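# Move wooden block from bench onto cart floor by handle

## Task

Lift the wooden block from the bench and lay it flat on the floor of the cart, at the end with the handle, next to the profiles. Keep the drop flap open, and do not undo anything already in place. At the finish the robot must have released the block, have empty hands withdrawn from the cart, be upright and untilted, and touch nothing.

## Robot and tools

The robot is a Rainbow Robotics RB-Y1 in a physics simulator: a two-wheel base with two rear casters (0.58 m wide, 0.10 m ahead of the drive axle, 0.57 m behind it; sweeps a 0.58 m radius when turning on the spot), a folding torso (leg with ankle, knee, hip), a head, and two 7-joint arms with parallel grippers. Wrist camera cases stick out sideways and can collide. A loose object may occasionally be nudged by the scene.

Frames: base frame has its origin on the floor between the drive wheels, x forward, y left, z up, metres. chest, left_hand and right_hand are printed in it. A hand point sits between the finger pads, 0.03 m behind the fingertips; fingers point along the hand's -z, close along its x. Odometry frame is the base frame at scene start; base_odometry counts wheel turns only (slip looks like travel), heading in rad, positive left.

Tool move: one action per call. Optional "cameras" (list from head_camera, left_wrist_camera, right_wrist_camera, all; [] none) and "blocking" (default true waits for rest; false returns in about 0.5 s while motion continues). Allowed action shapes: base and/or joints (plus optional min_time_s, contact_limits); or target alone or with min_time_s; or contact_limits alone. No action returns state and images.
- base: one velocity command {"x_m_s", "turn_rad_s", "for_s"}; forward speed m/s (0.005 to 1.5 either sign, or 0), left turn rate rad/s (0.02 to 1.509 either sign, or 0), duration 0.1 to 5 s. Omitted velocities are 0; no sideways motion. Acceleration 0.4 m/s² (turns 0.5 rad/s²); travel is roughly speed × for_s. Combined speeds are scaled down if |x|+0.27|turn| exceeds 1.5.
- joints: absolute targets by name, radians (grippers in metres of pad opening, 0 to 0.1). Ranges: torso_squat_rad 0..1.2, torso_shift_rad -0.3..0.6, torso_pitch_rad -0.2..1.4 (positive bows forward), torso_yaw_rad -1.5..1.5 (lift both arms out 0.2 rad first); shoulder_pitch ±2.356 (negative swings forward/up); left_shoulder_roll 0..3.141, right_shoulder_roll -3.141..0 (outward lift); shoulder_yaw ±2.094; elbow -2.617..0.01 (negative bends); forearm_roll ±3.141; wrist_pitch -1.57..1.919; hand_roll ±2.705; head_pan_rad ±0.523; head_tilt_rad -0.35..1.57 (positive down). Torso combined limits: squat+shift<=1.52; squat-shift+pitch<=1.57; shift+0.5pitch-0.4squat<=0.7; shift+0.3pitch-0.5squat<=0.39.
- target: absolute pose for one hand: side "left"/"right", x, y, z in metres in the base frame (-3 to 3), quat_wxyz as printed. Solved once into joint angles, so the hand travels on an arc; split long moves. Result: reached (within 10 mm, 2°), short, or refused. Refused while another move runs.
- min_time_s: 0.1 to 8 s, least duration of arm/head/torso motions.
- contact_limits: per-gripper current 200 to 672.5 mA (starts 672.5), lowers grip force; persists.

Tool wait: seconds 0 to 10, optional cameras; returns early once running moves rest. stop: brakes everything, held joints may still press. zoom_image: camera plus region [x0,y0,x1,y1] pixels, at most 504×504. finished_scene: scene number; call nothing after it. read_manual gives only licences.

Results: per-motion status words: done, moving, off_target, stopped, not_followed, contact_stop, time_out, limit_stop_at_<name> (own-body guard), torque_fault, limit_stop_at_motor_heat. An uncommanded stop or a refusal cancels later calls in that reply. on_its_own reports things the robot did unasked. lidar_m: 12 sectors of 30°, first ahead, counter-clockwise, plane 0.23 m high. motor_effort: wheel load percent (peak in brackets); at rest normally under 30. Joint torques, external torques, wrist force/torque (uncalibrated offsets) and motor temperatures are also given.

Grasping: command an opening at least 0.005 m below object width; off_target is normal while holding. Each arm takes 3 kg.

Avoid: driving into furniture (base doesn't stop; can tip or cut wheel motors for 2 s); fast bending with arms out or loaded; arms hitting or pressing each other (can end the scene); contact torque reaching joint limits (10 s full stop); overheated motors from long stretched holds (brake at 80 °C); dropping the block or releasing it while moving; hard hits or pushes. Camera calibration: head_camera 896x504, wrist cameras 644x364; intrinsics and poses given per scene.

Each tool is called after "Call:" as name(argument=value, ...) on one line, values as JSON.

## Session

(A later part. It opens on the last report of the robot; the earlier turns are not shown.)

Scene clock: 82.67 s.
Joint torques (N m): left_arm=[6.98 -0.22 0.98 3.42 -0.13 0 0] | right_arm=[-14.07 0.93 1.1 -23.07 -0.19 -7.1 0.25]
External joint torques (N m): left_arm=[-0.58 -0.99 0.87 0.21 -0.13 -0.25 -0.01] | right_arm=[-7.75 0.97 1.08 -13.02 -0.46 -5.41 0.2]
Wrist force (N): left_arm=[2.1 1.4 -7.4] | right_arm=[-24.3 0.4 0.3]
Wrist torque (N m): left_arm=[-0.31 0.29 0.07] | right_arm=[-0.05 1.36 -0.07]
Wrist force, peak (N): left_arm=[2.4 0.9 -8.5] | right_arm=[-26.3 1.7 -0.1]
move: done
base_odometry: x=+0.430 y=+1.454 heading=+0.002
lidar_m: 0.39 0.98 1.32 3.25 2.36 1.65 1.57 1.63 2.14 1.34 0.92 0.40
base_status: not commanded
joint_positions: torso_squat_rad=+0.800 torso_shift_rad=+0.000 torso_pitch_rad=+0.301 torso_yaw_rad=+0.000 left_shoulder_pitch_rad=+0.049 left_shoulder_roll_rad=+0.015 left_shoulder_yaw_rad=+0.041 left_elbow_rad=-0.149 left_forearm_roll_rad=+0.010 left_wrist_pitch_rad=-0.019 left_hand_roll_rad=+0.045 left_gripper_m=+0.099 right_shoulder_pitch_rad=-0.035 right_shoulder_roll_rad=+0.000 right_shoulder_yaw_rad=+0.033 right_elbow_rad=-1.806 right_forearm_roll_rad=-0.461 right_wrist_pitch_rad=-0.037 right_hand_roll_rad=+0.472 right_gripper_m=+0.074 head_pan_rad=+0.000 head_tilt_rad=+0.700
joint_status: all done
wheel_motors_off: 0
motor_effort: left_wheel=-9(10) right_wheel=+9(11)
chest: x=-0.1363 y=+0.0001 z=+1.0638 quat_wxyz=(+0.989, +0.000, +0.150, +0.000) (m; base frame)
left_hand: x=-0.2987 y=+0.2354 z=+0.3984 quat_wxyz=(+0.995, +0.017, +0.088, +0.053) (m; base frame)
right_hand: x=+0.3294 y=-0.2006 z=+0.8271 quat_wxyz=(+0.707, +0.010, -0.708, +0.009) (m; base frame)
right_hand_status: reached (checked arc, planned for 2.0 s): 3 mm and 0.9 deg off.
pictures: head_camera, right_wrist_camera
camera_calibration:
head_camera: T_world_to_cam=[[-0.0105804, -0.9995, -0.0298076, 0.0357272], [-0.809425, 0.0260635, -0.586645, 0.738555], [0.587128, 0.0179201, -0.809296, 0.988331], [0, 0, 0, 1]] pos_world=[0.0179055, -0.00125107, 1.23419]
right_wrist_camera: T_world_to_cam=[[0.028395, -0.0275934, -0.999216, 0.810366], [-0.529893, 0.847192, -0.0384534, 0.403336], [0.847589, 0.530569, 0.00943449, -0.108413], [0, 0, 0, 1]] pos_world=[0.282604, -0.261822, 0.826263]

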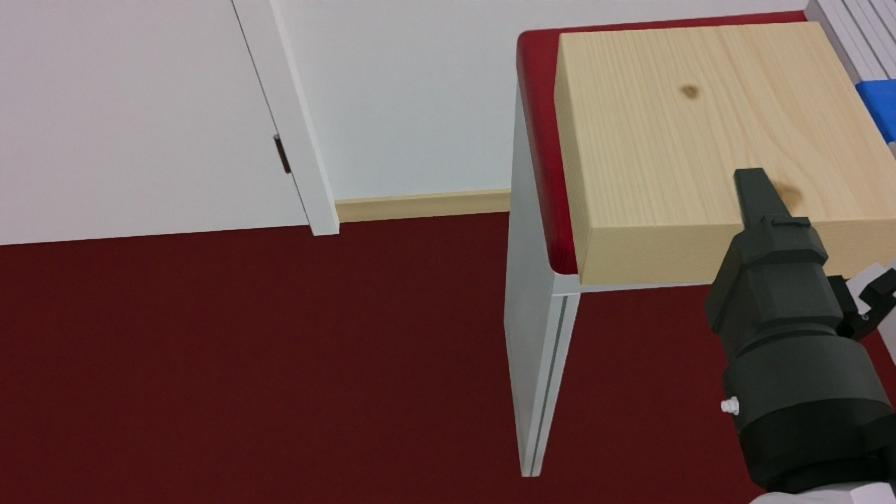

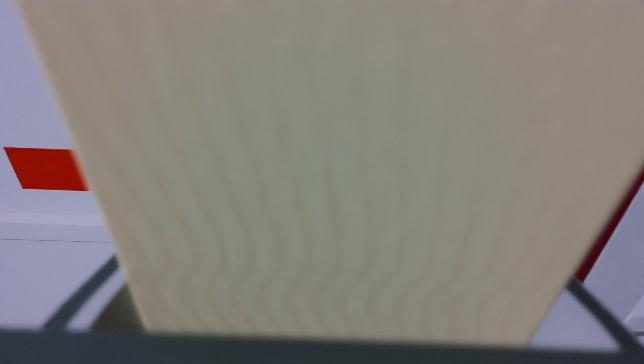

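Call:
move(base={"x_m_s":-0.3,"for_s":1.55})

Call:
move(base={"turn_rad_s":-0.6,"for_s":2.618})

Call:
move(base={"x_m_s":0.4,"for_s":4.0})

Call:
move(base={"turn_rad_s":0.6,"for_s":2.618}, cameras=["head_camera"])

Scene clock: 93.77 s.
Joint torques (N m): left_arm=[5.96 -0.04 0.72 3.4 -0.11 0.08 -0.01] | right_arm=[-15.12 0.79 0.46 -22.49 -0.07 -7.06 0.21]
External joint torques (N m): left_arm=[-1.6 -0.81 0.6 0.19 -0.11 -0.17 -0.02] | right_arm=[-8.8 0.83 0.43 -12.44 -0.35 -5.41 0.16]
Wrist force (N): left_arm=[2.0 0.7 -7.7] | right_arm=[-24.2 1.0 0.2]
Wrist torque (N m): left_arm=[-0.23 0.23 0.09] | right_arm=[-0.12 1.38 -0.05]
Wrist force, peak (N): left_arm=[2.4 1.3 -8.4] | right_arm=[-25.7 1.0 -1.7]
move: done
base_odometry: x=-0.040 y=+1.454 heading=+0.000
lidar_m: 0.83 1.47 1.94 4.17 1.66 1.16 1.10 1.15 1.50 3.57 1.45 1.21
base_status: done (sent for 1.57 of 1.57 s)
joint_positions: torso_squat_rad=+0.800 torso_shift_rad=+0.000 torso_pitch_rad=+0.301 torso_yaw_rad=+0.000 left_shoulder_pitch_rad=+0.049 left_shoulder_roll_rad=+0.015 left_shoulder_yaw_rad=+0.041 left_elbow_rad=-0.149 left_forearm_roll_rad=+0.010 left_wrist_pitch_rad=-0.019 left_hand_roll_rad=+0.045 left_gripper_m=+0.099 right_shoulder_pitch_rad=-0.035 right_shoulder_roll_rad=+0.000 right_shoulder_yaw_rad=+0.034 right_elbow_rad=-1.806 right_forearm_roll_rad=-0.461 right_wrist_pitch_rad=-0.037 right_hand_roll_rad=+0.472 right_gripper_m=+0.074 head_pan_rad=+0.000 head_tilt_rad=+0.700
joint_status: not commanded
wheel_motors_off: 0
motor_effort: left_wheel=-15(29) right_wheel=+14(51)
chest: x=-0.1363 y=+0.0000 z=+1.0638 quat_wxyz=(+0.989, +0.000, +0.150, +0.000) (m; base frame)
left_hand: x=-0.2988 y=+0.2354 z=+0.3984 quat_wxyz=(+0.995, +0.017, +0.088, +0.053) (m; base frame)
right_hand: x=+0.3294 y=-0.2006 z=+0.8269 quat_wxyz=(+0.707, +0.010, -0.707, +0.009) (m; base frame)
pictures: none

Scene clock: 97.93 s.
Joint torques (N m): left_arm=[5.99 0.2 0.91 3.35 -0.05 0.01 -0.05] | right_arm=[-15.34 0.84 0.16 -22.48 -0.15 -7.23 0.16]
External joint torques (N m): left_arm=[-1.58 -0.57 0.8 0.13 -0.05 -0.23 -0.06] | right_arm=[-9.03 0.88 0.14 -12.43 -0.42 -5.53 0.11]
Wrist force (N): left_arm=[1.7 1.0 -7.0] | right_arm=[-25.0 1.6 0.5]
Wrist torque (N m): left_arm=[-0.23 0.21 0.08] | right_arm=[-0.04 1.32 -0.07]
Wrist force, peak (N): left_arm=[1.5 1.0 -9.0] | right_arm=[-25.3 0.9 0.0]
move: done
base_odometry: x=-0.040 y=+1.454 heading=-1.579
lidar_m: 3.37 1.46 1.22 0.86 1.45 1.90 4.17 1.70 1.19 1.11 1.12 1.46
base_status: done (sent for 2.63 of 2.63 s)
joint_positions: torso_squat_rad=+0.800 torso_shift_rad=+0.000 torso_pitch_rad=+0.301 torso_yaw_rad=+0.000 left_shoulder_pitch_rad=+0.049 left_shoulder_roll_rad=+0.015 left_shoulder_yaw_rad=+0.041 left_elbow_rad=-0.149 left_forearm_roll_rad=+0.010 left_wrist_pitch_rad=-0.019 left_hand_roll_rad=+0.045 left_gripper_m=+0.099 right_shoulder_pitch_rad=-0.035 right_shoulder_roll_rad=+0.000 right_shoulder_yaw_rad=+0.034 right_elbow_rad=-1.806 right_forearm_roll_rad=-0.461 right_wrist_pitch_rad=-0.037 right_hand_roll_rad=+0.472 right_gripper_m=+0.074 head_pan_rad=+0.000 head_tilt_rad=+0.700
joint_status: not commanded
wheel_motors_off: 0
motor_effort: left_wheel=+17(52) right_wheel=+5(46)
chest: x=-0.1363 y=+0.0000 z=+1.0638 quat_wxyz=(+0.989, +0.000, +0.150, +0.000) (m; base frame)
left_hand: x=-0.2988 y=+0.2354 z=+0.3985 quat_wxyz=(+0.995, +0.017, +0.088, +0.053) (m; base frame)
right_hand: x=+0.3294 y=-0.2006 z=+0.8269 quat_wxyz=(+0.707, +0.010, -0.707, +0.009) (m; base frame)
pictures: none

Scene clock: 103.33 s.
Joint torques (N m): left_arm=[6.96 -0.13 1.08 3.42 -0.05 0.01 0.01] | right_arm=[-15.61 1.03 -0.28 -22.43 -0.19 -7.24 0.29]
External joint torques (N m): left_arm=[-0.61 -0.9 0.97 0.2 -0.05 -0.23 0] | right_arm=[-9.3 1.07 -0.3 -12.38 -0.46 -5.55 0.24]
Wrist force (N): left_arm=[2.0 0.7 -8.1] | right_arm=[-24.0 1.2 0.7]
Wrist torque (N m): left_arm=[-0.27 0.26 0.09] | right_arm=[-0.14 1.37 -0.11]
Wrist force, peak (N): left_arm=[1.9 1.8 -8.4] | right_arm=[-25.7 1.6 1.0]
move: done
base_odometry: x=-0.054 y=-0.146 heading=-1.579
lidar_m: 2.99 1.15 0.79 0.74 0.78 1.74 4.86 1.52 1.06 0.97 0.98 1.30
base_status: done (sent for 4 of 4 s)
joint_positions: torso_squat_rad=+0.800 torso_shift_rad=+0.000 torso_pitch_rad=+0.301 torso_yaw_rad=+0.000 left_shoulder_pitch_rad=+0.049 left_shoulder_roll_rad=+0.015 left_shoulder_yaw_rad=+0.041 left_elbow_rad=-0.149 left_forearm_roll_rad=+0.010 left_wrist_pitch_rad=-0.019 left_hand_roll_rad=+0.045 left_gripper_m=+0.099 right_shoulder_pitch_rad=-0.035 right_shoulder_roll_rad=+0.000 right_shoulder_yaw_rad=+0.034 right_elbow_rad=-1.806 right_forearm_roll_rad=-0.461 right_wrist_pitch_rad=-0.037 right_hand_roll_rad=+0.472 right_gripper_m=+0.074 head_pan_rad=+0.000 head_tilt_rad=+0.700
joint_status: not commanded
wheel_motors_off: 0
motor_effort: left_wheel=+1(50) right_wheel=-1(41)
chest: x=-0.1362 y=+0.0000 z=+1.0638 quat_wxyz=(+0.989, +0.000, +0.150, +0.000) (m; base frame)
left_hand: x=-0.2987 y=+0.2354 z=+0.3985 quat_wxyz=(+0.995, +0.017, +0.088, +0.053) (m; base frame)
right_hand: x=+0.3294 y=-0.2006 z=+0.8268 quat_wxyz=(+0.707, +0.010, -0.707, +0.009) (m; base frame)
pictures: none

Scene clock: 107.50 s.
Joint torques (N m): left_arm=[6.98 -0.24 0.94 3.31 -0.04 0.12 -0.07] | right_arm=[-15.55 0.75 -0.25 -22.23 -0.03 -7.26 0.14]
External joint torques (N m): left_arm=[-0.58 -1.01 0.83 0.09 -0.04 -0.13 -0.08] | right_arm=[-9.24 0.78 -0.27 -12.18 -0.31 -5.57 0.09]
Wrist force (N): left_arm=[1.8 1.2 -7.2] | right_arm=[-24.8 0.6 0.5]
Wrist torque (N m): left_arm=[-0.31 0.23 0.06] | right_arm=[-0.10 1.35 -0.06]
Wrist force, peak (N): left_arm=[2.1 1.9 -8.6] | right_arm=[-25.3 0.8 0.1]
move: done
base_odometry: x=-0.054 y=-0.146 heading=+0.001
lidar_m: 0.75 0.79 1.73 4.83 1.48 1.03 0.97 1.01 1.34 3.18 1.13 0.79
base_status: done (sent for 2.63 of 2.63 s)
joint_positions: torso_squat_rad=+0.800 torso_shift_rad=+0.000 torso_pitch_rad=+0.301 torso_yaw_rad=+0.000 left_shoulder_pitch_rad=+0.049 left_shoulder_roll_rad=+0.015 left_shoulder_yaw_rad=+0.041 left_elbow_rad=-0.149 left_forearm_roll_rad=+0.010 left_wrist_pitch_rad=-0.019 left_hand_roll_rad=+0.045 left_gripper_m=+0.099 right_shoulder_pitch_rad=-0.035 right_shoulder_roll_rad=+0.000 right_shoulder_yaw_rad=+0.034 right_elbow_rad=-1.806 right_forearm_roll_rad=-0.461 right_wrist_pitch_rad=-0.037 right_hand_roll_rad=+0.472 right_gripper_m=+0.074 head_pan_rad=+0.000 head_tilt_rad=+0.700
joint_status: not commanded
wheel_motors_off: 0
motor_effort: left_wheel=+2(44) right_wheel=+19(38)
chest: x=-0.1362 y=+0.0000 z=+1.0638 quat_wxyz=(+0.989, +0.000, +0.150, +0.000) (m; base frame)
left_hand: x=-0.2987 y=+0.2354 z=+0.3985 quat_wxyz=(+0.995, +0.017, +0.088, +0.053) (m; base frame)
right_hand: x=+0.3294 y=-0.2006 z=+0.8268 quat_wxyz=(+0.707, +0.010, -0.707, +0.009) (m; base frame)
pictures: head_camera
camera_calibration:
head_camera: T_world_to_cam=[[-0.0105314, -0.999498, -0.0298844, 0.035723], [-0.80959, 0.0260639, -0.586417, 0.738442], [0.586901, 0.0180183, -0.809458, 0.988421], [0, 0, 0, 1]] pos_world=[0.0181056, -0.00135132, 1.23419]

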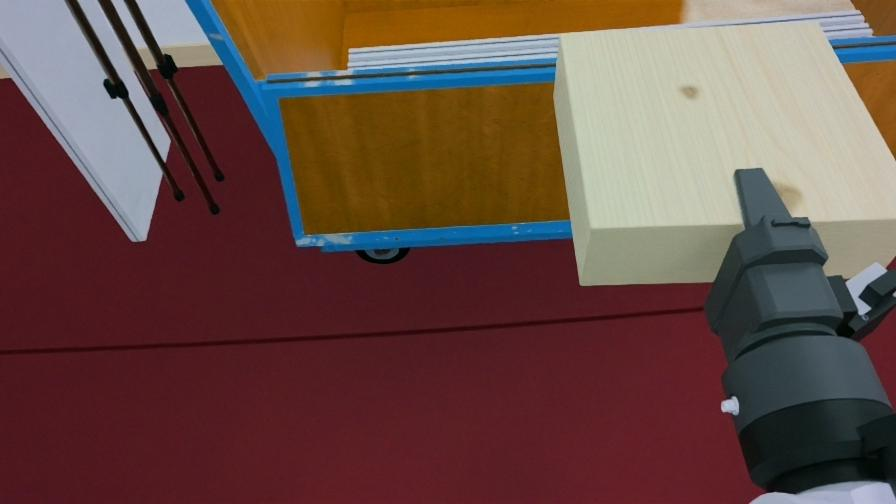

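Call:
move(joints={"left_shoulder_roll_rad":0.3,"left_elbow_rad":-2.2,"left_shoulder_pitch_rad":0.1})

Call:
move(target={"side":"right","x":0.38,"y":-0.05,"z":0.85,"quat_wxyz":[0.5,0.5,-0.5,0.5]}, min_time_s=3, cameras=["head_camera"])

Scene clock: 115.80 s.
Joint torques (N m): left_arm=[-3.56 2.73 4.08 -9.95 0.1 -1.9 -0.07] | right_arm=[-15.39 1.07 0.03 -22.41 -0.06 -7.2 0.2]
External joint torques (N m): left_arm=[0.91 -1.43 0.74 0.29 0.04 -0.08 -0.03] | right_arm=[-9.07 1.11 0.01 -12.36 -0.33 -5.51 0.15]
Motor temperatures (°C): left_arm=[31 28 32 36 35 33 38] | right_arm=[35 30 32 35 36 38 34]
Wrist force (N): left_arm=[-5.4 -0.4 0.0] | right_arm=[-24.7 1.1 0.7]
Wrist torque (N m): left_arm=[-0.16 -0.16 0.15] | right_arm=[-0.11 1.37 -0.07]
Wrist force, peak (N): left_arm=[-3.3 1.3 -8.2] | right_arm=[-25.3 0.7 0.7]
move: done
base_odometry: x=-0.054 y=-0.146 heading=+0.000
lidar_m: 0.75 0.77 1.73 4.82 1.46 1.03 0.97 1.00 1.34 3.18 1.12 0.80
base_status: not commanded
joint_positions: torso_squat_rad=+0.800 torso_shift_rad=+0.000 torso_pitch_rad=+0.301 torso_yaw_rad=+0.000 left_shoulder_pitch_rad=+0.100 left_shoulder_roll_rad=+0.300 left_shoulder_yaw_rad=+0.041 left_elbow_rad=-2.200 left_forearm_roll_rad=+0.010 left_wrist_pitch_rad=-0.019 left_hand_roll_rad=+0.045 left_gripper_m=+0.099 right_shoulder_pitch_rad=-0.035 right_shoulder_roll_rad=+0.000 right_shoulder_yaw_rad=+0.034 right_elbow_rad=-1.806 right_forearm_roll_rad=-0.461 right_wrist_pitch_rad=-0.037 right_hand_roll_rad=+0.472 right_gripper_m=+0.074 head_pan_rad=+0.000 head_tilt_rad=+0.700
joint_status: all done
wheel_motors_off: 0
motor_effort: left_wheel=+1(3) right_wheel=+20(21)
chest: x=-0.1362 y=+0.0000 z=+1.0638 quat_wxyz=(+0.989, +0.000, +0.150, +0.000) (m; base frame)
left_hand: x=+0.2905 y=+0.2555 z=+0.9667 quat_wxyz=(+0.608, +0.053, -0.784, -0.117) (m; base frame)
right_hand: x=+0.3294 y=-0.2006 z=+0.8268 quat_wxyz=(+0.707, +0.010, -0.707, +0.009) (m; base frame)
pictures: none

Scene clock: 119.13 s.
Joint torques (N m): left_arm=[-3.7 2.74 3.92 -9.93 0.04 -1.88 -0.08] | right_arm=[-31.83 -8.22 -8.13 4 -6.53 -4.69 -0.21]
External joint torques (N m): left_arm=[0.78 -1.42 0.58 0.31 -0.02 -0.06 -0.03] | right_arm=[-10.19 0.3 -4.54 0.28 -5 -3.61 -0.26]
Wrist force (N): left_arm=[-5.4 0.0 -0.1] | right_arm=[-24.7 0.8 -1.1]
Wrist torque (N m): left_arm=[-0.19 -0.17 0.18] | right_arm=[-0.01 1.35 0.10]
Wrist force, peak (N): left_arm=[-5.9 -0.4 -0.8] | right_arm=[-26.8 -1.1 0.9]
move: short
base_odometry: x=-0.054 y=-0.146 heading=+0.000
lidar_m: 0.75 0.77 1.73 4.83 1.48 1.03 0.97 1.02 1.34 3.19 1.13 0.80
base_status: not commanded
joint_positions: torso_squat_rad=+0.800 torso_shift_rad=+0.000 torso_pitch_rad=+0.301 torso_yaw_rad=+0.000 left_shoulder_pitch_rad=+0.100 left_shoulder_roll_rad=+0.300 left_shoulder_yaw_rad=+0.041 left_elbow_rad=-2.200 left_forearm_roll_rad=+0.010 left_wrist_pitch_rad=-0.019 left_hand_roll_rad=+0.045 left_gripper_m=+0.099 right_shoulder_pitch_rad=-1.346 right_shoulder_roll_rad=-0.496 right_shoulder_yaw_rad=+1.823 right_elbow_rad=-0.267 right_forearm_roll_rad=-0.596 right_wrist_pitch_rad=-1.395 right_hand_roll_rad=-0.960 right_gripper_m=+0.074 head_pan_rad=+0.000 head_tilt_rad=+0.700
joint_status: all done
wheel_motors_off: 0
motor_effort: left_wheel=+1(1) right_wheel=+21(22)
chest: x=-0.1362 y=+0.0001 z=+1.0638 quat_wxyz=(+0.989, +0.000, +0.150, +0.000) (m; base frame)
left_hand: x=+0.2904 y=+0.2556 z=+0.9666 quat_wxyz=(+0.608, +0.053, -0.784, -0.117) (m; base frame)
right_hand: x=+0.3787 y=-0.0504 z=+0.8486 quat_wxyz=(+0.557, +0.441, -0.512, +0.484) (m; base frame)
right_hand_status: short (checked arc, as near as the solve gets, planned for 3.0 s): 2 mm and 9.7 deg off. The place is met; only the turn is off.
pictures: head_camera
camera_calibration:
head_camera: T_world_to_cam=[[-0.0105644, -0.999504, -0.0296636, 0.0355512], [-0.809587, 0.0259612, -0.586426, 0.73845], [0.586905, 0.01782, -0.80946, 0.988421], [0, 0, 0, 1]] pos_world=[0.0181056, -0.00125112, 1.23419]

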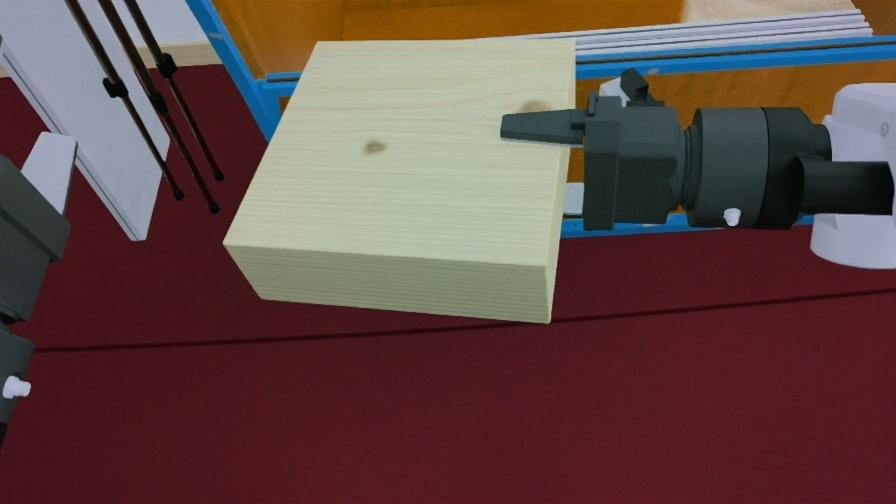

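Call:
move(joints={"torso_squat_rad":1.0,"torso_shift_rad":0.2,"torso_pitch_rad":0.5,"torso_yaw_rad":0.2})

Call:
move(target={"side":"right","x":0.45,"y":-0.0,"z":0.6,"quat_wxyz":[0.5,0.5,-0.5,0.5]}, min_time_s=3, cameras=["head_camera"])

Scene clock: 122.53 s.
Joint torques (N m): left_arm=[-0.99 3.85 5.15 -9.6 0.09 -1.82 -0.04] | right_arm=[-29.87 -4.98 -7.4 1.88 -5.78 -5.89 -0.08]
External joint torques (N m): left_arm=[0.05 -1.12 0.96 0.38 0.01 0.03 0.01] | right_arm=[-10.28 0.4 -4.19 -0.53 -4.51 -4.51 -0.13]
Wrist force (N): left_arm=[-6.0 -0.7 -1.3] | right_arm=[-23.8 -3.3 0.4]
Wrist torque (N m): left_arm=[-0.13 -0.26 0.20] | right_arm=[-0.52 1.41 0.08]
Wrist force, peak (N): left_arm=[-6.3 0.3 -1.0] | right_arm=[-25.4 -4.8 -0.6]
move: done
base_odometry: x=-0.054 y=-0.146 heading=+0.000
lidar_m: 0.75 0.78 1.72 4.85 1.48 1.02 0.98 1.01 1.35 3.18 1.13 0.80
base_status: not commanded
joint_positions: torso_squat_rad=+1.000 torso_shift_rad=+0.200 torso_pitch_rad=+0.501 torso_yaw_rad=+0.200 left_shoulder_pitch_rad=+0.100 left_shoulder_roll_rad=+0.300 left_shoulder_yaw_rad=+0.041 left_elbow_rad=-2.200 left_forearm_roll_rad=+0.010 left_wrist_pitch_rad=-0.019 left_hand_roll_rad=+0.045 left_gripper_m=+0.099 right_shoulder_pitch_rad=-1.346 right_shoulder_roll_rad=-0.496 right_shoulder_yaw_rad=+1.823 right_elbow_rad=-0.267 right_forearm_roll_rad=-0.596 right_wrist_pitch_rad=-1.394 right_hand_roll_rad=-0.960 right_gripper_m=+0.074 head_pan_rad=+0.000 head_tilt_rad=+0.700
joint_status: all done
wheel_motors_off: 0
motor_effort: left_wheel=-2(4) right_wheel=+16(24)
chest: x=-0.0041 y=+0.0001 z=+0.9226 quat_wxyz=(+0.964, +0.025, +0.247, +0.097) (m; base frame)
left_hand: x=+0.3425 y=+0.3371 z=+0.7711 quat_wxyz=(+0.688, +0.137, -0.706, -0.096) (m; base frame)
right_hand: x=+0.4569 y=+0.0609 z=+0.6098 quat_wxyz=(+0.541, +0.553, -0.430, +0.466) (m; base frame)
pictures: none

Scene clock: 125.87 s.
Joint torques (N m): left_arm=[-0.72 3.96 5.06 -9.68 0.07 -1.89 -0.01] | right_arm=[-24.97 -7.63 -10.68 0.04 -5.43 -6.59 0.2]
External joint torques (N m): left_arm=[0.32 -1.01 0.87 0.3 0 -0.04 0.03] | right_arm=[-7.04 -0.32 -7.11 -2.18 -4.27 -5.11 0.15]
Wrist force (N): left_arm=[-5.4 -0.6 -1.8] | right_arm=[-24.7 0.8 0.5]
Wrist torque (N m): left_arm=[-0.12 -0.17 0.14] | right_arm=[-0.19 1.38 -0.09]
Wrist force, peak (N): left_arm=[-6.1 -0.7 -1.3] | right_arm=[-24.9 -1.3 1.0]
move: done
base_odometry: x=-0.054 y=-0.146 heading=+0.000
lidar_m: 0.76 0.77 1.72 4.84 1.47 1.02 0.98 1.02 1.33 3.19 1.13 0.80
base_status: not commanded
joint_positions: torso_squat_rad=+1.000 torso_shift_rad=+0.200 torso_pitch_rad=+0.501 torso_yaw_rad=+0.200 left_shoulder_pitch_rad=+0.100 left_shoulder_roll_rad=+0.300 left_shoulder_yaw_rad=+0.041 left_elbow_rad=-2.200 left_forearm_roll_rad=+0.010 left_wrist_pitch_rad=-0.019 left_hand_roll_rad=+0.045 left_gripper_m=+0.099 right_shoulder_pitch_rad=-1.269 right_shoulder_roll_rad=-0.639 right_shoulder_yaw_rad=+1.797 right_elbow_rad=-0.377 right_forearm_roll_rad=-0.611 right_wrist_pitch_rad=-1.454 right_hand_roll_rad=-0.681 right_gripper_m=+0.074 head_pan_rad=+0.000 head_tilt_rad=+0.700
joint_status: all done
wheel_motors_off: 0
motor_effort: left_wheel=-4(4) right_wheel=+16(18)
chest: x=-0.0042 y=+0.0001 z=+0.9226 quat_wxyz=(+0.964, +0.025, +0.247, +0.097) (m; base frame)
left_hand: x=+0.3425 y=+0.3371 z=+0.7711 quat_wxyz=(+0.688, +0.137, -0.706, -0.096) (m; base frame)
right_hand: x=+0.4494 y=-0.0005 z=+0.5983 quat_wxyz=(+0.495, +0.506, -0.498, +0.501) (m; base frame)
right_hand_status: reached (checked arc, planned for 3.0 s): 2 mm and 0.9 deg off.
pictures: head_camera
camera_calibration:
head_camera: T_world_to_cam=[[0.15782, -0.97987, -0.122261, 0.118911], [-0.904067, -0.0935782, -0.41702, 0.605856], [0.397184, 0.176346, -0.900637, 0.880053], [0, 0, 0, 1]] pos_world=[0.179425, 0.0180184, 1.0598]

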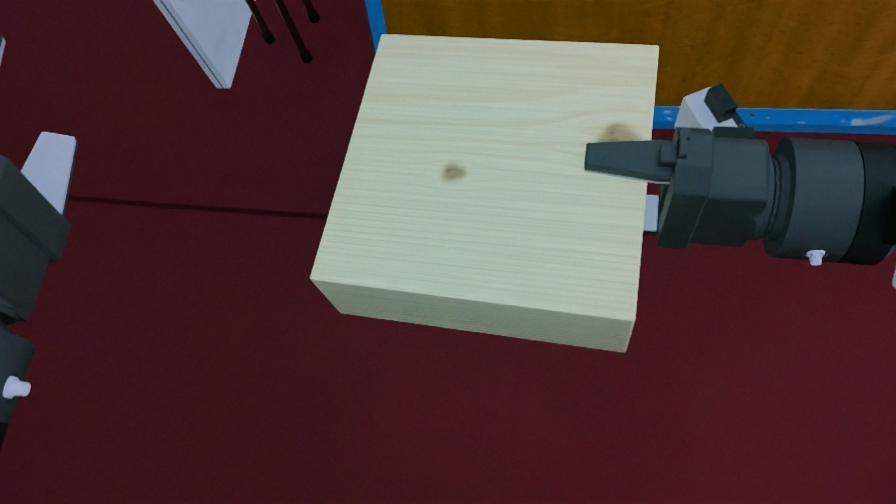

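Call:
move(joints={"torso_squat_rad":1.1,"torso_shift_rad":0.38,"torso_pitch_rad":0.83,"torso_yaw_rad":0.4})

Call:
move(target={"side":"right","x":0.45,"y":0.0,"z":0.39,"quat_wxyz":[0.5,0.5,-0.5,0.5]}, min_time_s=3, cameras=["head_camera"])

Scene clock: 129.87 s.
Joint torques (N m): left_arm=[3.88 4.98 6.88 -8.14 -0.06 -1.71 -0.04] | right_arm=[-20.33 1.93 -8.02 -3.88 -2.99 -7.62 0.25]
External joint torques (N m): left_arm=[-0.43 -1.42 1.22 0.27 -0.15 -0.04 0] | right_arm=[-7.12 3.18 -5.44 -3.61 -2.39 -5.87 0.2]
Wrist force (N): left_arm=[-4.7 -1.2 -3.0] | right_arm=[-23.1 -6.6 4.4]
Wrist torque (N m): left_arm=[-0.18 -0.10 0.16] | right_arm=[-0.63 1.31 -0.07]
Wrist force, peak (N): left_arm=[-5.3 -1.5 -3.2] | right_arm=[-25.0 -6.4 3.8]
move: done
base_odometry: x=-0.054 y=-0.146 heading=+0.000
lidar_m: 0.75 0.78 1.72 4.83 1.48 1.04 0.97 1.01 1.34 3.18 1.14 0.79
base_status: not commanded
joint_positions: torso_squat_rad=+1.100 torso_shift_rad=+0.380 torso_pitch_rad=+0.831 torso_yaw_rad=+0.400 left_shoulder_pitch_rad=+0.100 left_shoulder_roll_rad=+0.300 left_shoulder_yaw_rad=+0.041 left_elbow_rad=-2.200 left_forearm_roll_rad=+0.010 left_wrist_pitch_rad=-0.019 left_hand_roll_rad=+0.045 left_gripper_m=+0.099 right_shoulder_pitch_rad=-1.269 right_shoulder_roll_rad=-0.639 right_shoulder_yaw_rad=+1.796 right_elbow_rad=-0.377 right_forearm_roll_rad=-0.612 right_wrist_pitch_rad=-1.454 right_hand_roll_rad=-0.681 right_gripper_m=+0.074 head_pan_rad=+0.000 head_tilt_rad=+0.700
joint_status: all done
wheel_motors_off: 0
motor_effort: left_wheel=-5(6) right_wheel=+13(19)
chest: x=+0.1184 y=+0.0001 z=+0.7840 quat_wxyz=(+0.897, +0.080, +0.396, +0.182) (m; base frame)
left_hand: x=+0.3470 y=+0.4053 z=+0.5834 quat_wxyz=(+0.790, +0.216, -0.564, -0.106) (m; base frame)
right_hand: x=+0.4356 y=+0.1091 z=+0.3382 quat_wxyz=(+0.497, +0.647, -0.400, +0.417) (m; base frame)
pictures: none

Scene clock: 133.20 s.
Joint torques (N m): left_arm=[3.89 5.43 6.84 -8.19 -0.02 -1.87 -0.08] | right_arm=[-17.62 -7.12 -12.16 -10.27 -0.76 -8.02 0.08]
External joint torques (N m): left_arm=[-0.42 -0.98 1.17 0.22 -0.11 -0.2 -0.04] | right_arm=[-8.26 1.58 -6.97 -6.95 -0.76 -6.13 0.03]
Wrist force (N): left_arm=[-4.3 -1.2 -3.5] | right_arm=[-24.4 0.5 0.6]
Wrist torque (N m): left_arm=[-0.14 -0.10 0.13] | right_arm=[-0.07 1.40 -0.07]
Wrist force, peak (N): left_arm=[-5.1 -1.8 -4.0] | right_arm=[-24.9 -4.0 2.3]
move: done
base_odometry: x=-0.054 y=-0.146 heading=+0.000
lidar_m: 0.74 0.77 1.73 4.85 1.47 1.04 0.98 1.02 1.34 3.19 1.12 0.80
base_status: not commanded
joint_positions: torso_squat_rad=+1.100 torso_shift_rad=+0.380 torso_pitch_rad=+0.831 torso_yaw_rad=+0.400 left_shoulder_pitch_rad=+0.100 left_shoulder_roll_rad=+0.300 left_shoulder_yaw_rad=+0.041 left_elbow_rad=-2.200 left_forearm_roll_rad=+0.010 left_wrist_pitch_rad=-0.019 left_hand_roll_rad=+0.045 left_gripper_m=+0.099 right_shoulder_pitch_rad=-1.280 right_shoulder_roll_rad=-1.371 right_shoulder_yaw_rad=+1.733 right_elbow_rad=-1.433 right_forearm_roll_rad=-0.657 right_wrist_pitch_rad=-1.008 right_hand_roll_rad=-0.080 right_gripper_m=+0.074 head_pan_rad=+0.000 head_tilt_rad=+0.700
joint_status: all done
wheel_motors_off: 0
motor_effort: left_wheel=-4(6) right_wheel=+15(16)
chest: x=+0.1184 y=+0.0001 z=+0.7840 quat_wxyz=(+0.897, +0.080, +0.396, +0.182) (m; base frame)
left_hand: x=+0.3470 y=+0.4053 z=+0.5834 quat_wxyz=(+0.790, +0.216, -0.564, -0.106) (m; base frame)
right_hand: x=+0.4492 y=-0.0011 z=+0.3882 quat_wxyz=(+0.501, +0.500, -0.498, +0.501) (m; base frame)
right_hand_status: reached (checked arc, planned for 3.0 s): 2 mm and 0.3 deg off.
pictures: head_camera
camera_calibration:
head_camera: T_world_to_cam=[[0.238281, -0.921178, -0.307657, 0.218453], [-0.969917, -0.209455, -0.124058, 0.436947], [0.0498396, 0.327962, -0.943375, 0.781153], [0, 0, 0, 1]] pos_world=[0.332816, 0.0365665, 0.858336]

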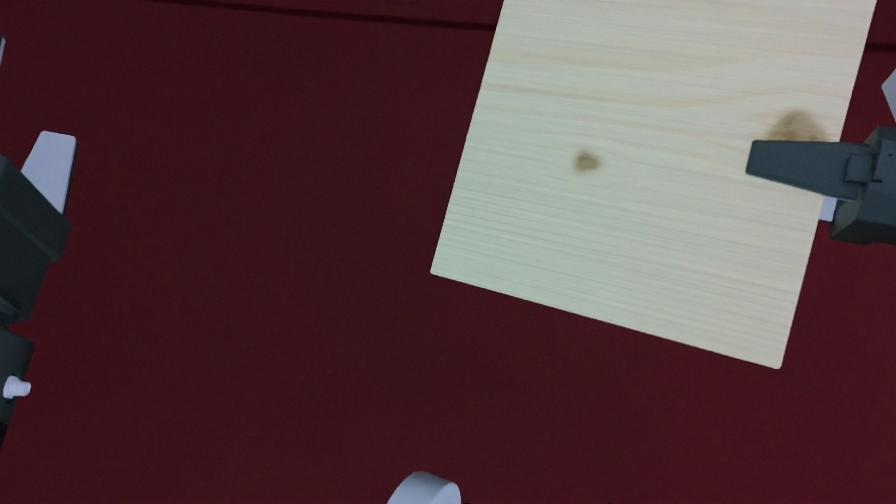

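Call:
move(joints={"torso_squat_rad":0.65,"torso_shift_rad":0.38,"torso_pitch_rad":0.7,"torso_yaw_rad":0.5})

Call:
move(target={"side":"right","x":0.45,"y":0.0,"z":0.81,"quat_wxyz":[0.5,0.5,-0.5,0.5]}, min_time_s=3, cameras=["head_camera"])

Scene clock: 145.43 s.
Joint torques (N m): left_arm=[1.99 5.84 7.13 -8.38 0.08 -1.81 -0.05] | right_arm=[-19.24 -6.45 -12.91 -9.11 -1.25 -7.82 0.2]
External joint torques (N m): left_arm=[0 -1.22 1.02 0.29 -0.01 -0.14 -0.01] | right_arm=[-7.51 1.54 -6.4 -6.21 -1.05 -5.97 0.15]
Wrist force (N): left_arm=[-4.3 -2.0 -2.8] | right_arm=[-24.2 3.3 2.3]
Wrist torque (N m): left_arm=[-0.08 -0.07 0.19] | right_arm=[0.05 1.38 -0.08]
Wrist force, peak (N): left_arm=[-5.2 -2.0 -4.0] | right_arm=[-25.9 0.8 1.1]
move: done
base_odometry: x=-0.054 y=-0.146 heading=+0.000
lidar_m: 0.75 0.77 1.73 4.83 1.48 1.02 0.98 1.01 1.33 3.18 1.13 0.79
base_status: not commanded
joint_positions: torso_squat_rad=+0.650 torso_shift_rad=+0.380 torso_pitch_rad=+0.701 torso_yaw_rad=+0.500 left_shoulder_pitch_rad=+0.100 left_shoulder_roll_rad=+0.300 left_shoulder_yaw_rad=+0.041 left_elbow_rad=-2.200 left_forearm_roll_rad=+0.010 left_wrist_pitch_rad=-0.019 left_hand_roll_rad=+0.045 left_gripper_m=+0.099 right_shoulder_pitch_rad=-1.280 right_shoulder_roll_rad=-1.371 right_shoulder_yaw_rad=+1.732 right_elbow_rad=-1.434 right_forearm_roll_rad=-0.657 right_wrist_pitch_rad=-1.008 right_hand_roll_rad=-0.080 right_gripper_m=+0.074 head_pan_rad=+0.000 head_tilt_rad=+0.700
joint_status: all done
wheel_motors_off: 0
motor_effort: left_wheel=-5(7) right_wheel=+14(17)
chest: x=+0.1784 y=+0.0001 z=+1.0345 quat_wxyz=(+0.910, +0.085, +0.333, +0.232) (m; base frame)
left_hand: x=+0.3990 y=+0.4335 z=+0.8922 quat_wxyz=(+0.747, +0.270, -0.602, -0.083) (m; base frame)
right_hand: x=+0.5558 y=+0.0505 z=+0.6866 quat_wxyz=(+0.432, +0.501, -0.528, +0.532) (m; base frame)
pictures: none

Scene clock: 148.77 s.
Joint torques (N m): left_arm=[1.82 5.57 7.09 -8.38 0 -1.88 -0.09] | right_arm=[-8.17 -8.03 -8.13 -14.75 1.09 -7.79 0.17]
External joint torques (N m): left_arm=[-0.17 -1.48 0.98 0.29 -0.09 -0.21 -0.05] | right_arm=[-3.45 1.32 -3.33 -8.75 0.59 -5.96 0.12]
Wrist force (N): left_arm=[-4.3 -1.1 -1.9] | right_arm=[-24.5 0.2 1.0]
Wrist torque (N m): left_arm=[-0.15 -0.10 0.15] | right_arm=[-0.13 1.40 -0.10]
Wrist force, peak (N): left_arm=[-4.8 -1.6 -3.6] | right_arm=[-25.0 4.1 0.7]
move: done
base_odometry: x=-0.054 y=-0.146 heading=+0.000
lidar_m: 0.76 0.78 1.73 4.83 1.48 1.02 0.97 1.01 1.34 3.18 1.13 0.81
base_status: not commanded
joint_positions: torso_squat_rad=+0.650 torso_shift_rad=+0.380 torso_pitch_rad=+0.701 torso_yaw_rad=+0.500 left_shoulder_pitch_rad=+0.100 left_shoulder_roll_rad=+0.300 left_shoulder_yaw_rad=+0.041 left_elbow_rad=-2.200 left_forearm_roll_rad=+0.010 left_wrist_pitch_rad=-0.019 left_hand_roll_rad=+0.045 left_gripper_m=+0.099 right_shoulder_pitch_rad=-1.213 right_shoulder_roll_rad=-1.916 right_shoulder_yaw_rad=+1.766 right_elbow_rad=-2.349 right_forearm_roll_rad=-0.879 right_wrist_pitch_rad=-0.705 right_hand_roll_rad=+0.254 right_gripper_m=+0.074 head_pan_rad=+0.000 head_tilt_rad=+0.700
joint_status: all done
wheel_motors_off: 0
motor_effort: left_wheel=-6(7) right_wheel=+12(15)
chest: x=+0.1784 y=+0.0001 z=+1.0345 quat_wxyz=(+0.910, +0.085, +0.333, +0.232) (m; base frame)
left_hand: x=+0.3990 y=+0.4335 z=+0.8922 quat_wxyz=(+0.747, +0.270, -0.602, -0.083) (m; base frame)
right_hand: x=+0.4498 y=-0.0005 z=+0.8084 quat_wxyz=(+0.499, +0.503, -0.496, +0.502) (m; base frame)
right_hand_status: reached (checked arc, planned for 3.0 s): 2 mm and 0.6 deg off.
pictures: head_camera
camera_calibration:
head_camera: T_world_to_cam=[[0.344971, -0.877851, -0.332223, 0.287622], [-0.927509, -0.264538, -0.264097, 0.663524], [0.143952, 0.399246, -0.905473, 0.958401], [0, 0, 0, 1]] pos_world=[0.378239, 0.0453784, 1.13859]

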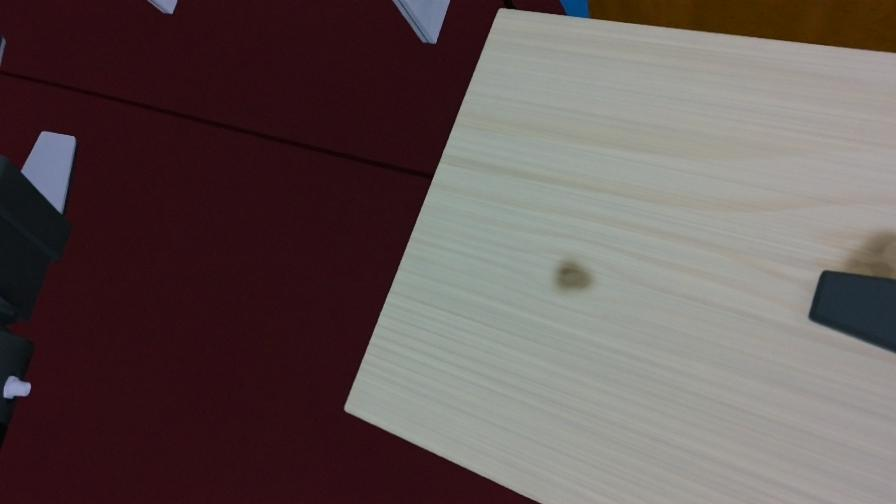

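Call:
move(joints={"head_tilt_rad":0.15,"head_pan_rad":-0.3}, cameras=["head_camera","left_wrist_camera"])

Scene clock: 151.93 s.
Joint torques (N m): left_arm=[1.79 6.05 7.31 -8.4 -0.04 -1.79 -0.09] | right_arm=[-8.32 -7.82 -8.16 -14.97 1.07 -7.86 0.19]
External joint torques (N m): left_arm=[-0.21 -1.01 1.2 0.28 -0.14 -0.12 -0.05] | right_arm=[-3.6 1.53 -3.37 -8.97 0.57 -6.02 0.14]
Wrist force (N): left_arm=[-3.9 -1.6 -2.3] | right_arm=[-24.4 0.6 0.8]
Wrist torque (N m): left_arm=[-0.10 -0.05 0.15] | right_arm=[-0.10 1.39 -0.09]
Wrist force, peak (N): left_arm=[-5.2 -1.5 -3.6] | right_arm=[-24.8 1.2 1.2]
move: done
base_odometry: x=-0.054 y=-0.146 heading=+0.000
lidar_m: 0.75 0.77 1.73 4.83 1.47 1.03 0.98 1.01 1.33 3.16 1.13 0.78
base_status: not commanded
joint_positions: torso_squat_rad=+0.650 torso_shift_rad=+0.380 torso_pitch_rad=+0.701 torso_yaw_rad=+0.500 left_shoulder_pitch_rad=+0.100 left_shoulder_roll_rad=+0.300 left_shoulder_yaw_rad=+0.041 left_elbow_rad=-2.200 left_forearm_roll_rad=+0.010 left_wrist_pitch_rad=-0.019 left_hand_roll_rad=+0.045 left_gripper_m=+0.099 right_shoulder_pitch_rad=-1.213 right_shoulder_roll_rad=-1.916 right_shoulder_yaw_rad=+1.766 right_elbow_rad=-2.349 right_forearm_roll_rad=-0.879 right_wrist_pitch_rad=-0.705 right_hand_roll_rad=+0.254 right_gripper_m=+0.074 head_pan_rad=-0.300 head_tilt_rad=+0.150
joint_status: all done
wheel_motors_off: 0
motor_effort: left_wheel=-6(7) right_wheel=+12(14)
chest: x=+0.1784 y=+0.0001 z=+1.0345 quat_wxyz=(+0.910, +0.085, +0.333, +0.232) (m; base frame)
left_hand: x=+0.3990 y=+0.4335 z=+0.8922 quat_wxyz=(+0.747, +0.270, -0.602, -0.083) (m; base frame)
right_hand: x=+0.4498 y=-0.0005 z=+0.8084 quat_wxyz=(+0.499, +0.503, -0.496, +0.502) (m; base frame)
pictures: head_camera, left_wrist_camera
camera_calibration:
head_camera: T_world_to_cam=[[0.145469, -0.976557, -0.158667, 0.148966], [-0.715382, 0.00695747, -0.698699, 1.10297], [0.683424, 0.215147, -0.697599, 0.542324], [0, 0, 0, 1]] pos_world=[0.396739, 0.0211209, 1.17261]
left_wrist_camera: T_world_to_cam=[[0.265295, -0.42337, 0.866243, -0.695812], [-0.246995, -0.898298, -0.363392, 0.841238], [0.931994, -0.117552, -0.342884, 0.0574482], [0, 0, 0, 1]] pos_world=[0.338836, 0.46785, 0.92814]

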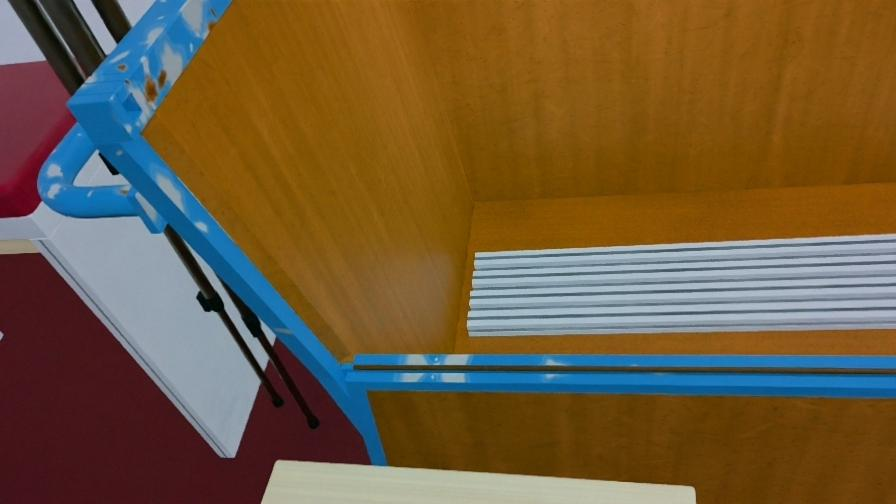

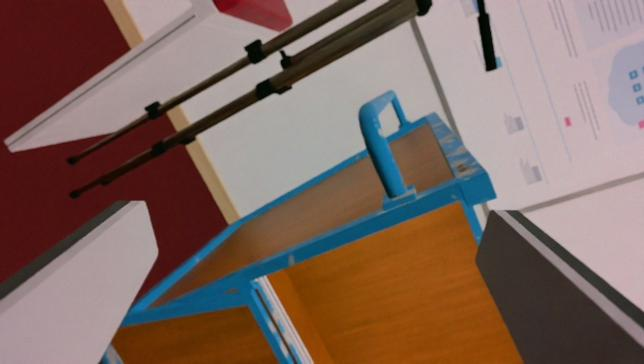

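Call:
move(joints={"left_shoulder_pitch_rad":0.8,"left_shoulder_roll_rad":0.6,"left_elbow_rad":-1.6})

Call:
move(base={"x_m_s":0.2,"for_s":2.2}, joints={"head_tilt_rad":0.5,"head_pan_rad":-0.5}, cameras=["head_camera","right_wrist_camera"])

Scene clock: 166.83 s.
Joint torques (N m): left_arm=[12.23 8.38 8.34 1.26 0.14 -0.36 -0.08] | right_arm=[-8.36 -7.42 -8.41 -14.8 1.25 -7.87 0.15]
External joint torques (N m): left_arm=[-2.75 -1.82 1.13 -0.68 0.06 -0.42 -0.09] | right_arm=[-3.64 1.93 -3.61 -8.8 0.75 -6.04 0.1]
Wrist force (N): left_arm=[1.6 -2.0 -6.3] | right_arm=[-24.5 1.3 1.6]
Wrist torque (N m): left_arm=[-0.10 0.21 0.05] | right_arm=[-0.10 1.37 -0.12]
Wrist force, peak (N): left_arm=[-2.6 -2.7 -7.6] | right_arm=[-25.0 0.3 1.5]
move: done
base_odometry: x=-0.054 y=-0.146 heading=+0.000
lidar_m: 0.75 0.77 1.73 4.84 1.46 1.03 0.97 1.00 1.32 3.19 1.12 0.78
base_status: not commanded
joint_positions: torso_squat_rad=+0.650 torso_shift_rad=+0.380 torso_pitch_rad=+0.701 torso_yaw_rad=+0.500 left_shoulder_pitch_rad=+0.800 left_shoulder_roll_rad=+0.600 left_shoulder_yaw_rad=+0.041 left_elbow_rad=-1.600 left_forearm_roll_rad=+0.010 left_wrist_pitch_rad=-0.019 left_hand_roll_rad=+0.045 left_gripper_m=+0.099 right_shoulder_pitch_rad=-1.213 right_shoulder_roll_rad=-1.917 right_shoulder_yaw_rad=+1.766 right_elbow_rad=-2.349 right_forearm_roll_rad=-0.879 right_wrist_pitch_rad=-0.705 right_hand_roll_rad=+0.254 right_gripper_m=+0.074 head_pan_rad=-0.300 head_tilt_rad=+0.150
joint_status: all done
wheel_motors_off: 0
motor_effort: left_wheel=-5(10) right_wheel=+14(15)
chest: x=+0.1784 y=+0.0001 z=+1.0345 quat_wxyz=(+0.910, +0.085, +0.333, +0.232) (m; base frame)
left_hand: x=-0.1635 y=+0.5166 z=+0.7774 quat_wxyz=(+0.952, +0.303, +0.014, -0.035) (m; base frame)
right_hand: x=+0.4498 y=-0.0004 z=+0.8084 quat_wxyz=(+0.499, +0.503, -0.496, +0.502) (m; base frame)
pictures: none

Scene clock: 169.87 s.
Joint torques (N m): left_arm=[13.12 7.9 8.1 1.84 0.03 -0.29 0.02] | right_arm=[-8.71 -7.03 -8.39 -14.49 1.4 -7.71 0.13]
External joint torques (N m): left_arm=[-1.88 -2.29 0.88 -0.1 -0.05 -0.35 0.01] | right_arm=[-3.99 2.32 -3.59 -8.49 0.9 -5.87 0.08]
Wrist force (N): left_arm=[1.2 -2.4 -6.2] | right_arm=[-24.2 1.3 0.8]
Wrist torque (N m): left_arm=[-0.07 0.20 0.08] | right_arm=[-0.12 1.35 -0.07]
Wrist force, peak (N): left_arm=[1.0 -3.1 -7.4] | right_arm=[-25.6 0.0 0.6]
move: done
base_odometry: x=+0.386 y=-0.146 heading=+0.000
lidar_m: 0.31 0.33 0.44 3.72 2.14 1.49 1.42 1.46 1.93 4.58 0.47 0.33
base_status: done (sent for 2.2 of 2.2 s)
joint_positions: torso_squat_rad=+0.650 torso_shift_rad=+0.380 torso_pitch_rad=+0.701 torso_yaw_rad=+0.500 left_shoulder_pitch_rad=+0.800 left_shoulder_roll_rad=+0.600 left_shoulder_yaw_rad=+0.041 left_elbow_rad=-1.600 left_forearm_roll_rad=+0.010 left_wrist_pitch_rad=-0.019 left_hand_roll_rad=+0.045 left_gripper_m=+0.099 right_shoulder_pitch_rad=-1.213 right_shoulder_roll_rad=-1.917 right_shoulder_yaw_rad=+1.766 right_elbow_rad=-2.349 right_forearm_roll_rad=-0.879 right_wrist_pitch_rad=-0.705 right_hand_roll_rad=+0.254 right_gripper_m=+0.074 head_pan_rad=-0.500 head_tilt_rad=+0.500
joint_status: all done
wheel_motors_off: 0
motor_effort: left_wheel=-1(24) right_wheel=+0(40)
chest: x=+0.1784 y=+0.0001 z=+1.0345 quat_wxyz=(+0.910, +0.085, +0.333, +0.232) (m; base frame)
left_hand: x=-0.1632 y=+0.5167 z=+0.7773 quat_wxyz=(+0.952, +0.303, +0.013, -0.035) (m; base frame)
right_hand: x=+0.4497 y=-0.0005 z=+0.8084 quat_wxyz=(+0.499, +0.503, -0.496, +0.502) (m; base frame)
pictures: head_camera, right_wrist_camera
camera_calibration:
head_camera: T_world_to_cam=[[-0.0162484, -0.999504, -0.0269741, 0.046633], [-0.90994, 0.0259633, -0.413926, 0.830815], [0.414421, 0.0178192, -0.909911, 0.880528], [0, 0, 0, 1]] pos_world=[0.39184, 0.00934888, 1.14636]
right_wrist_camera: T_world_to_cam=[[0.0258027, 0.0238996, -0.999381, 0.795035], [-0.856341, -0.515261, -0.0344317, 0.439801], [-0.515766, 0.8567, 0.00717107, 0.298747], [0, 0, 0, 1]] pos_world=[0.510189, -0.0483252, 0.807544]

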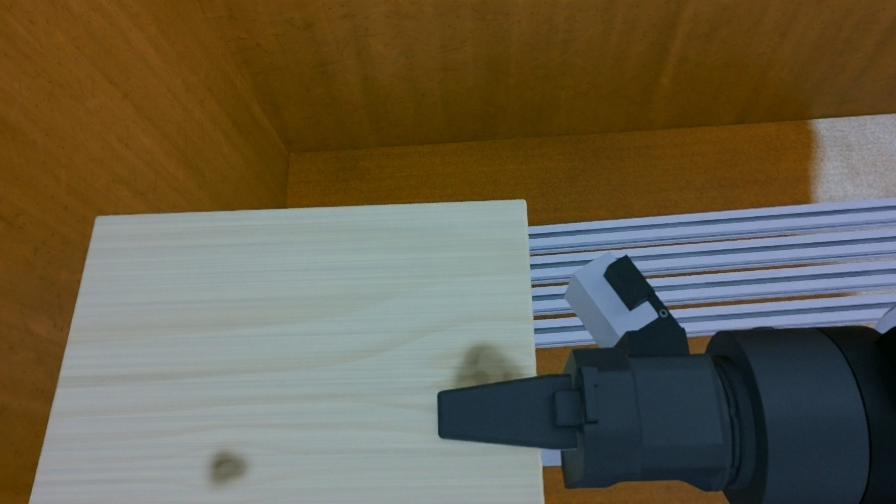

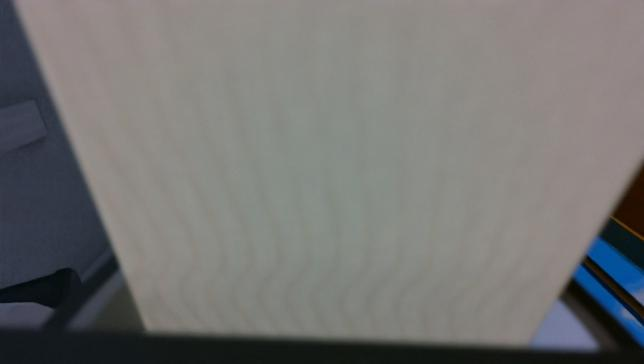

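Call:
move(joints={"head_tilt_rad":0.95,"head_pan_rad":-0.5}, cameras=["head_camera"])

Scene clock: 171.60 s.
Joint torques (N m): left_arm=[13.49 8.32 8.17 2.07 0.07 -0.31 -0.03] | right_arm=[-9.16 -7.02 -8.46 -14.43 1.44 -7.74 0.13]
External joint torques (N m): left_arm=[-1.51 -1.87 0.96 0.12 -0.01 -0.37 -0.05] | right_arm=[-4.45 2.33 -3.66 -8.43 0.94 -5.9 0.08]
Wrist force (N): left_arm=[0.7 -2.3 -5.9] | right_arm=[-24.6 0.9 1.1]
Wrist torque (N m): left_arm=[-0.09 0.12 0.09] | right_arm=[-0.14 1.41 -0.09]
Wrist force, peak (N): left_arm=[2.1 -1.7 -7.0] | right_arm=[-25.0 1.0 1.1]
move: done
base_odometry: x=+0.386 y=-0.146 heading=+0.000
lidar_m: 0.31 0.32 0.42 3.71 2.14 1.50 1.41 1.45 1.91 4.58 0.47 0.33
base_status: not commanded
joint_positions: torso_squat_rad=+0.650 torso_shift_rad=+0.380 torso_pitch_rad=+0.701 torso_yaw_rad=+0.500 left_shoulder_pitch_rad=+0.800 left_shoulder_roll_rad=+0.600 left_shoulder_yaw_rad=+0.041 left_elbow_rad=-1.600 left_forearm_roll_rad=+0.010 left_wrist_pitch_rad=-0.019 left_hand_roll_rad=+0.045 left_gripper_m=+0.099 right_shoulder_pitch_rad=-1.213 right_shoulder_roll_rad=-1.917 right_shoulder_yaw_rad=+1.766 right_elbow_rad=-2.349 right_forearm_roll_rad=-0.879 right_wrist_pitch_rad=-0.705 right_hand_roll_rad=+0.254 right_gripper_m=+0.074 head_pan_rad=-0.500 head_tilt_rad=+0.950
joint_status: all done
wheel_motors_off: 0
motor_effort: left_wheel=-1(2) right_wheel=+2(5)
chest: x=+0.1784 y=+0.0001 z=+1.0345 quat_wxyz=(+0.910, +0.085, +0.333, +0.232) (m; base frame)
left_hand: x=-0.1632 y=+0.5167 z=+0.7773 quat_wxyz=(+0.952, +0.303, +0.013, -0.035) (m; base frame)
right_hand: x=+0.4497 y=-0.0005 z=+0.8084 quat_wxyz=(+0.499, +0.503, -0.496, +0.502) (m; base frame)
pictures: head_camera
camera_calibration:
head_camera: T_world_to_cam=[[-0.0264582, -0.999503, -0.0171192, 0.0383542], [-0.999395, 0.0260611, 0.0230161, 0.346252], [-0.0225585, 0.0177178, -0.999589, 1.12666], [0, 0, 0, 1]] pos_world=[0.372473, 0.00934943, 1.11889]

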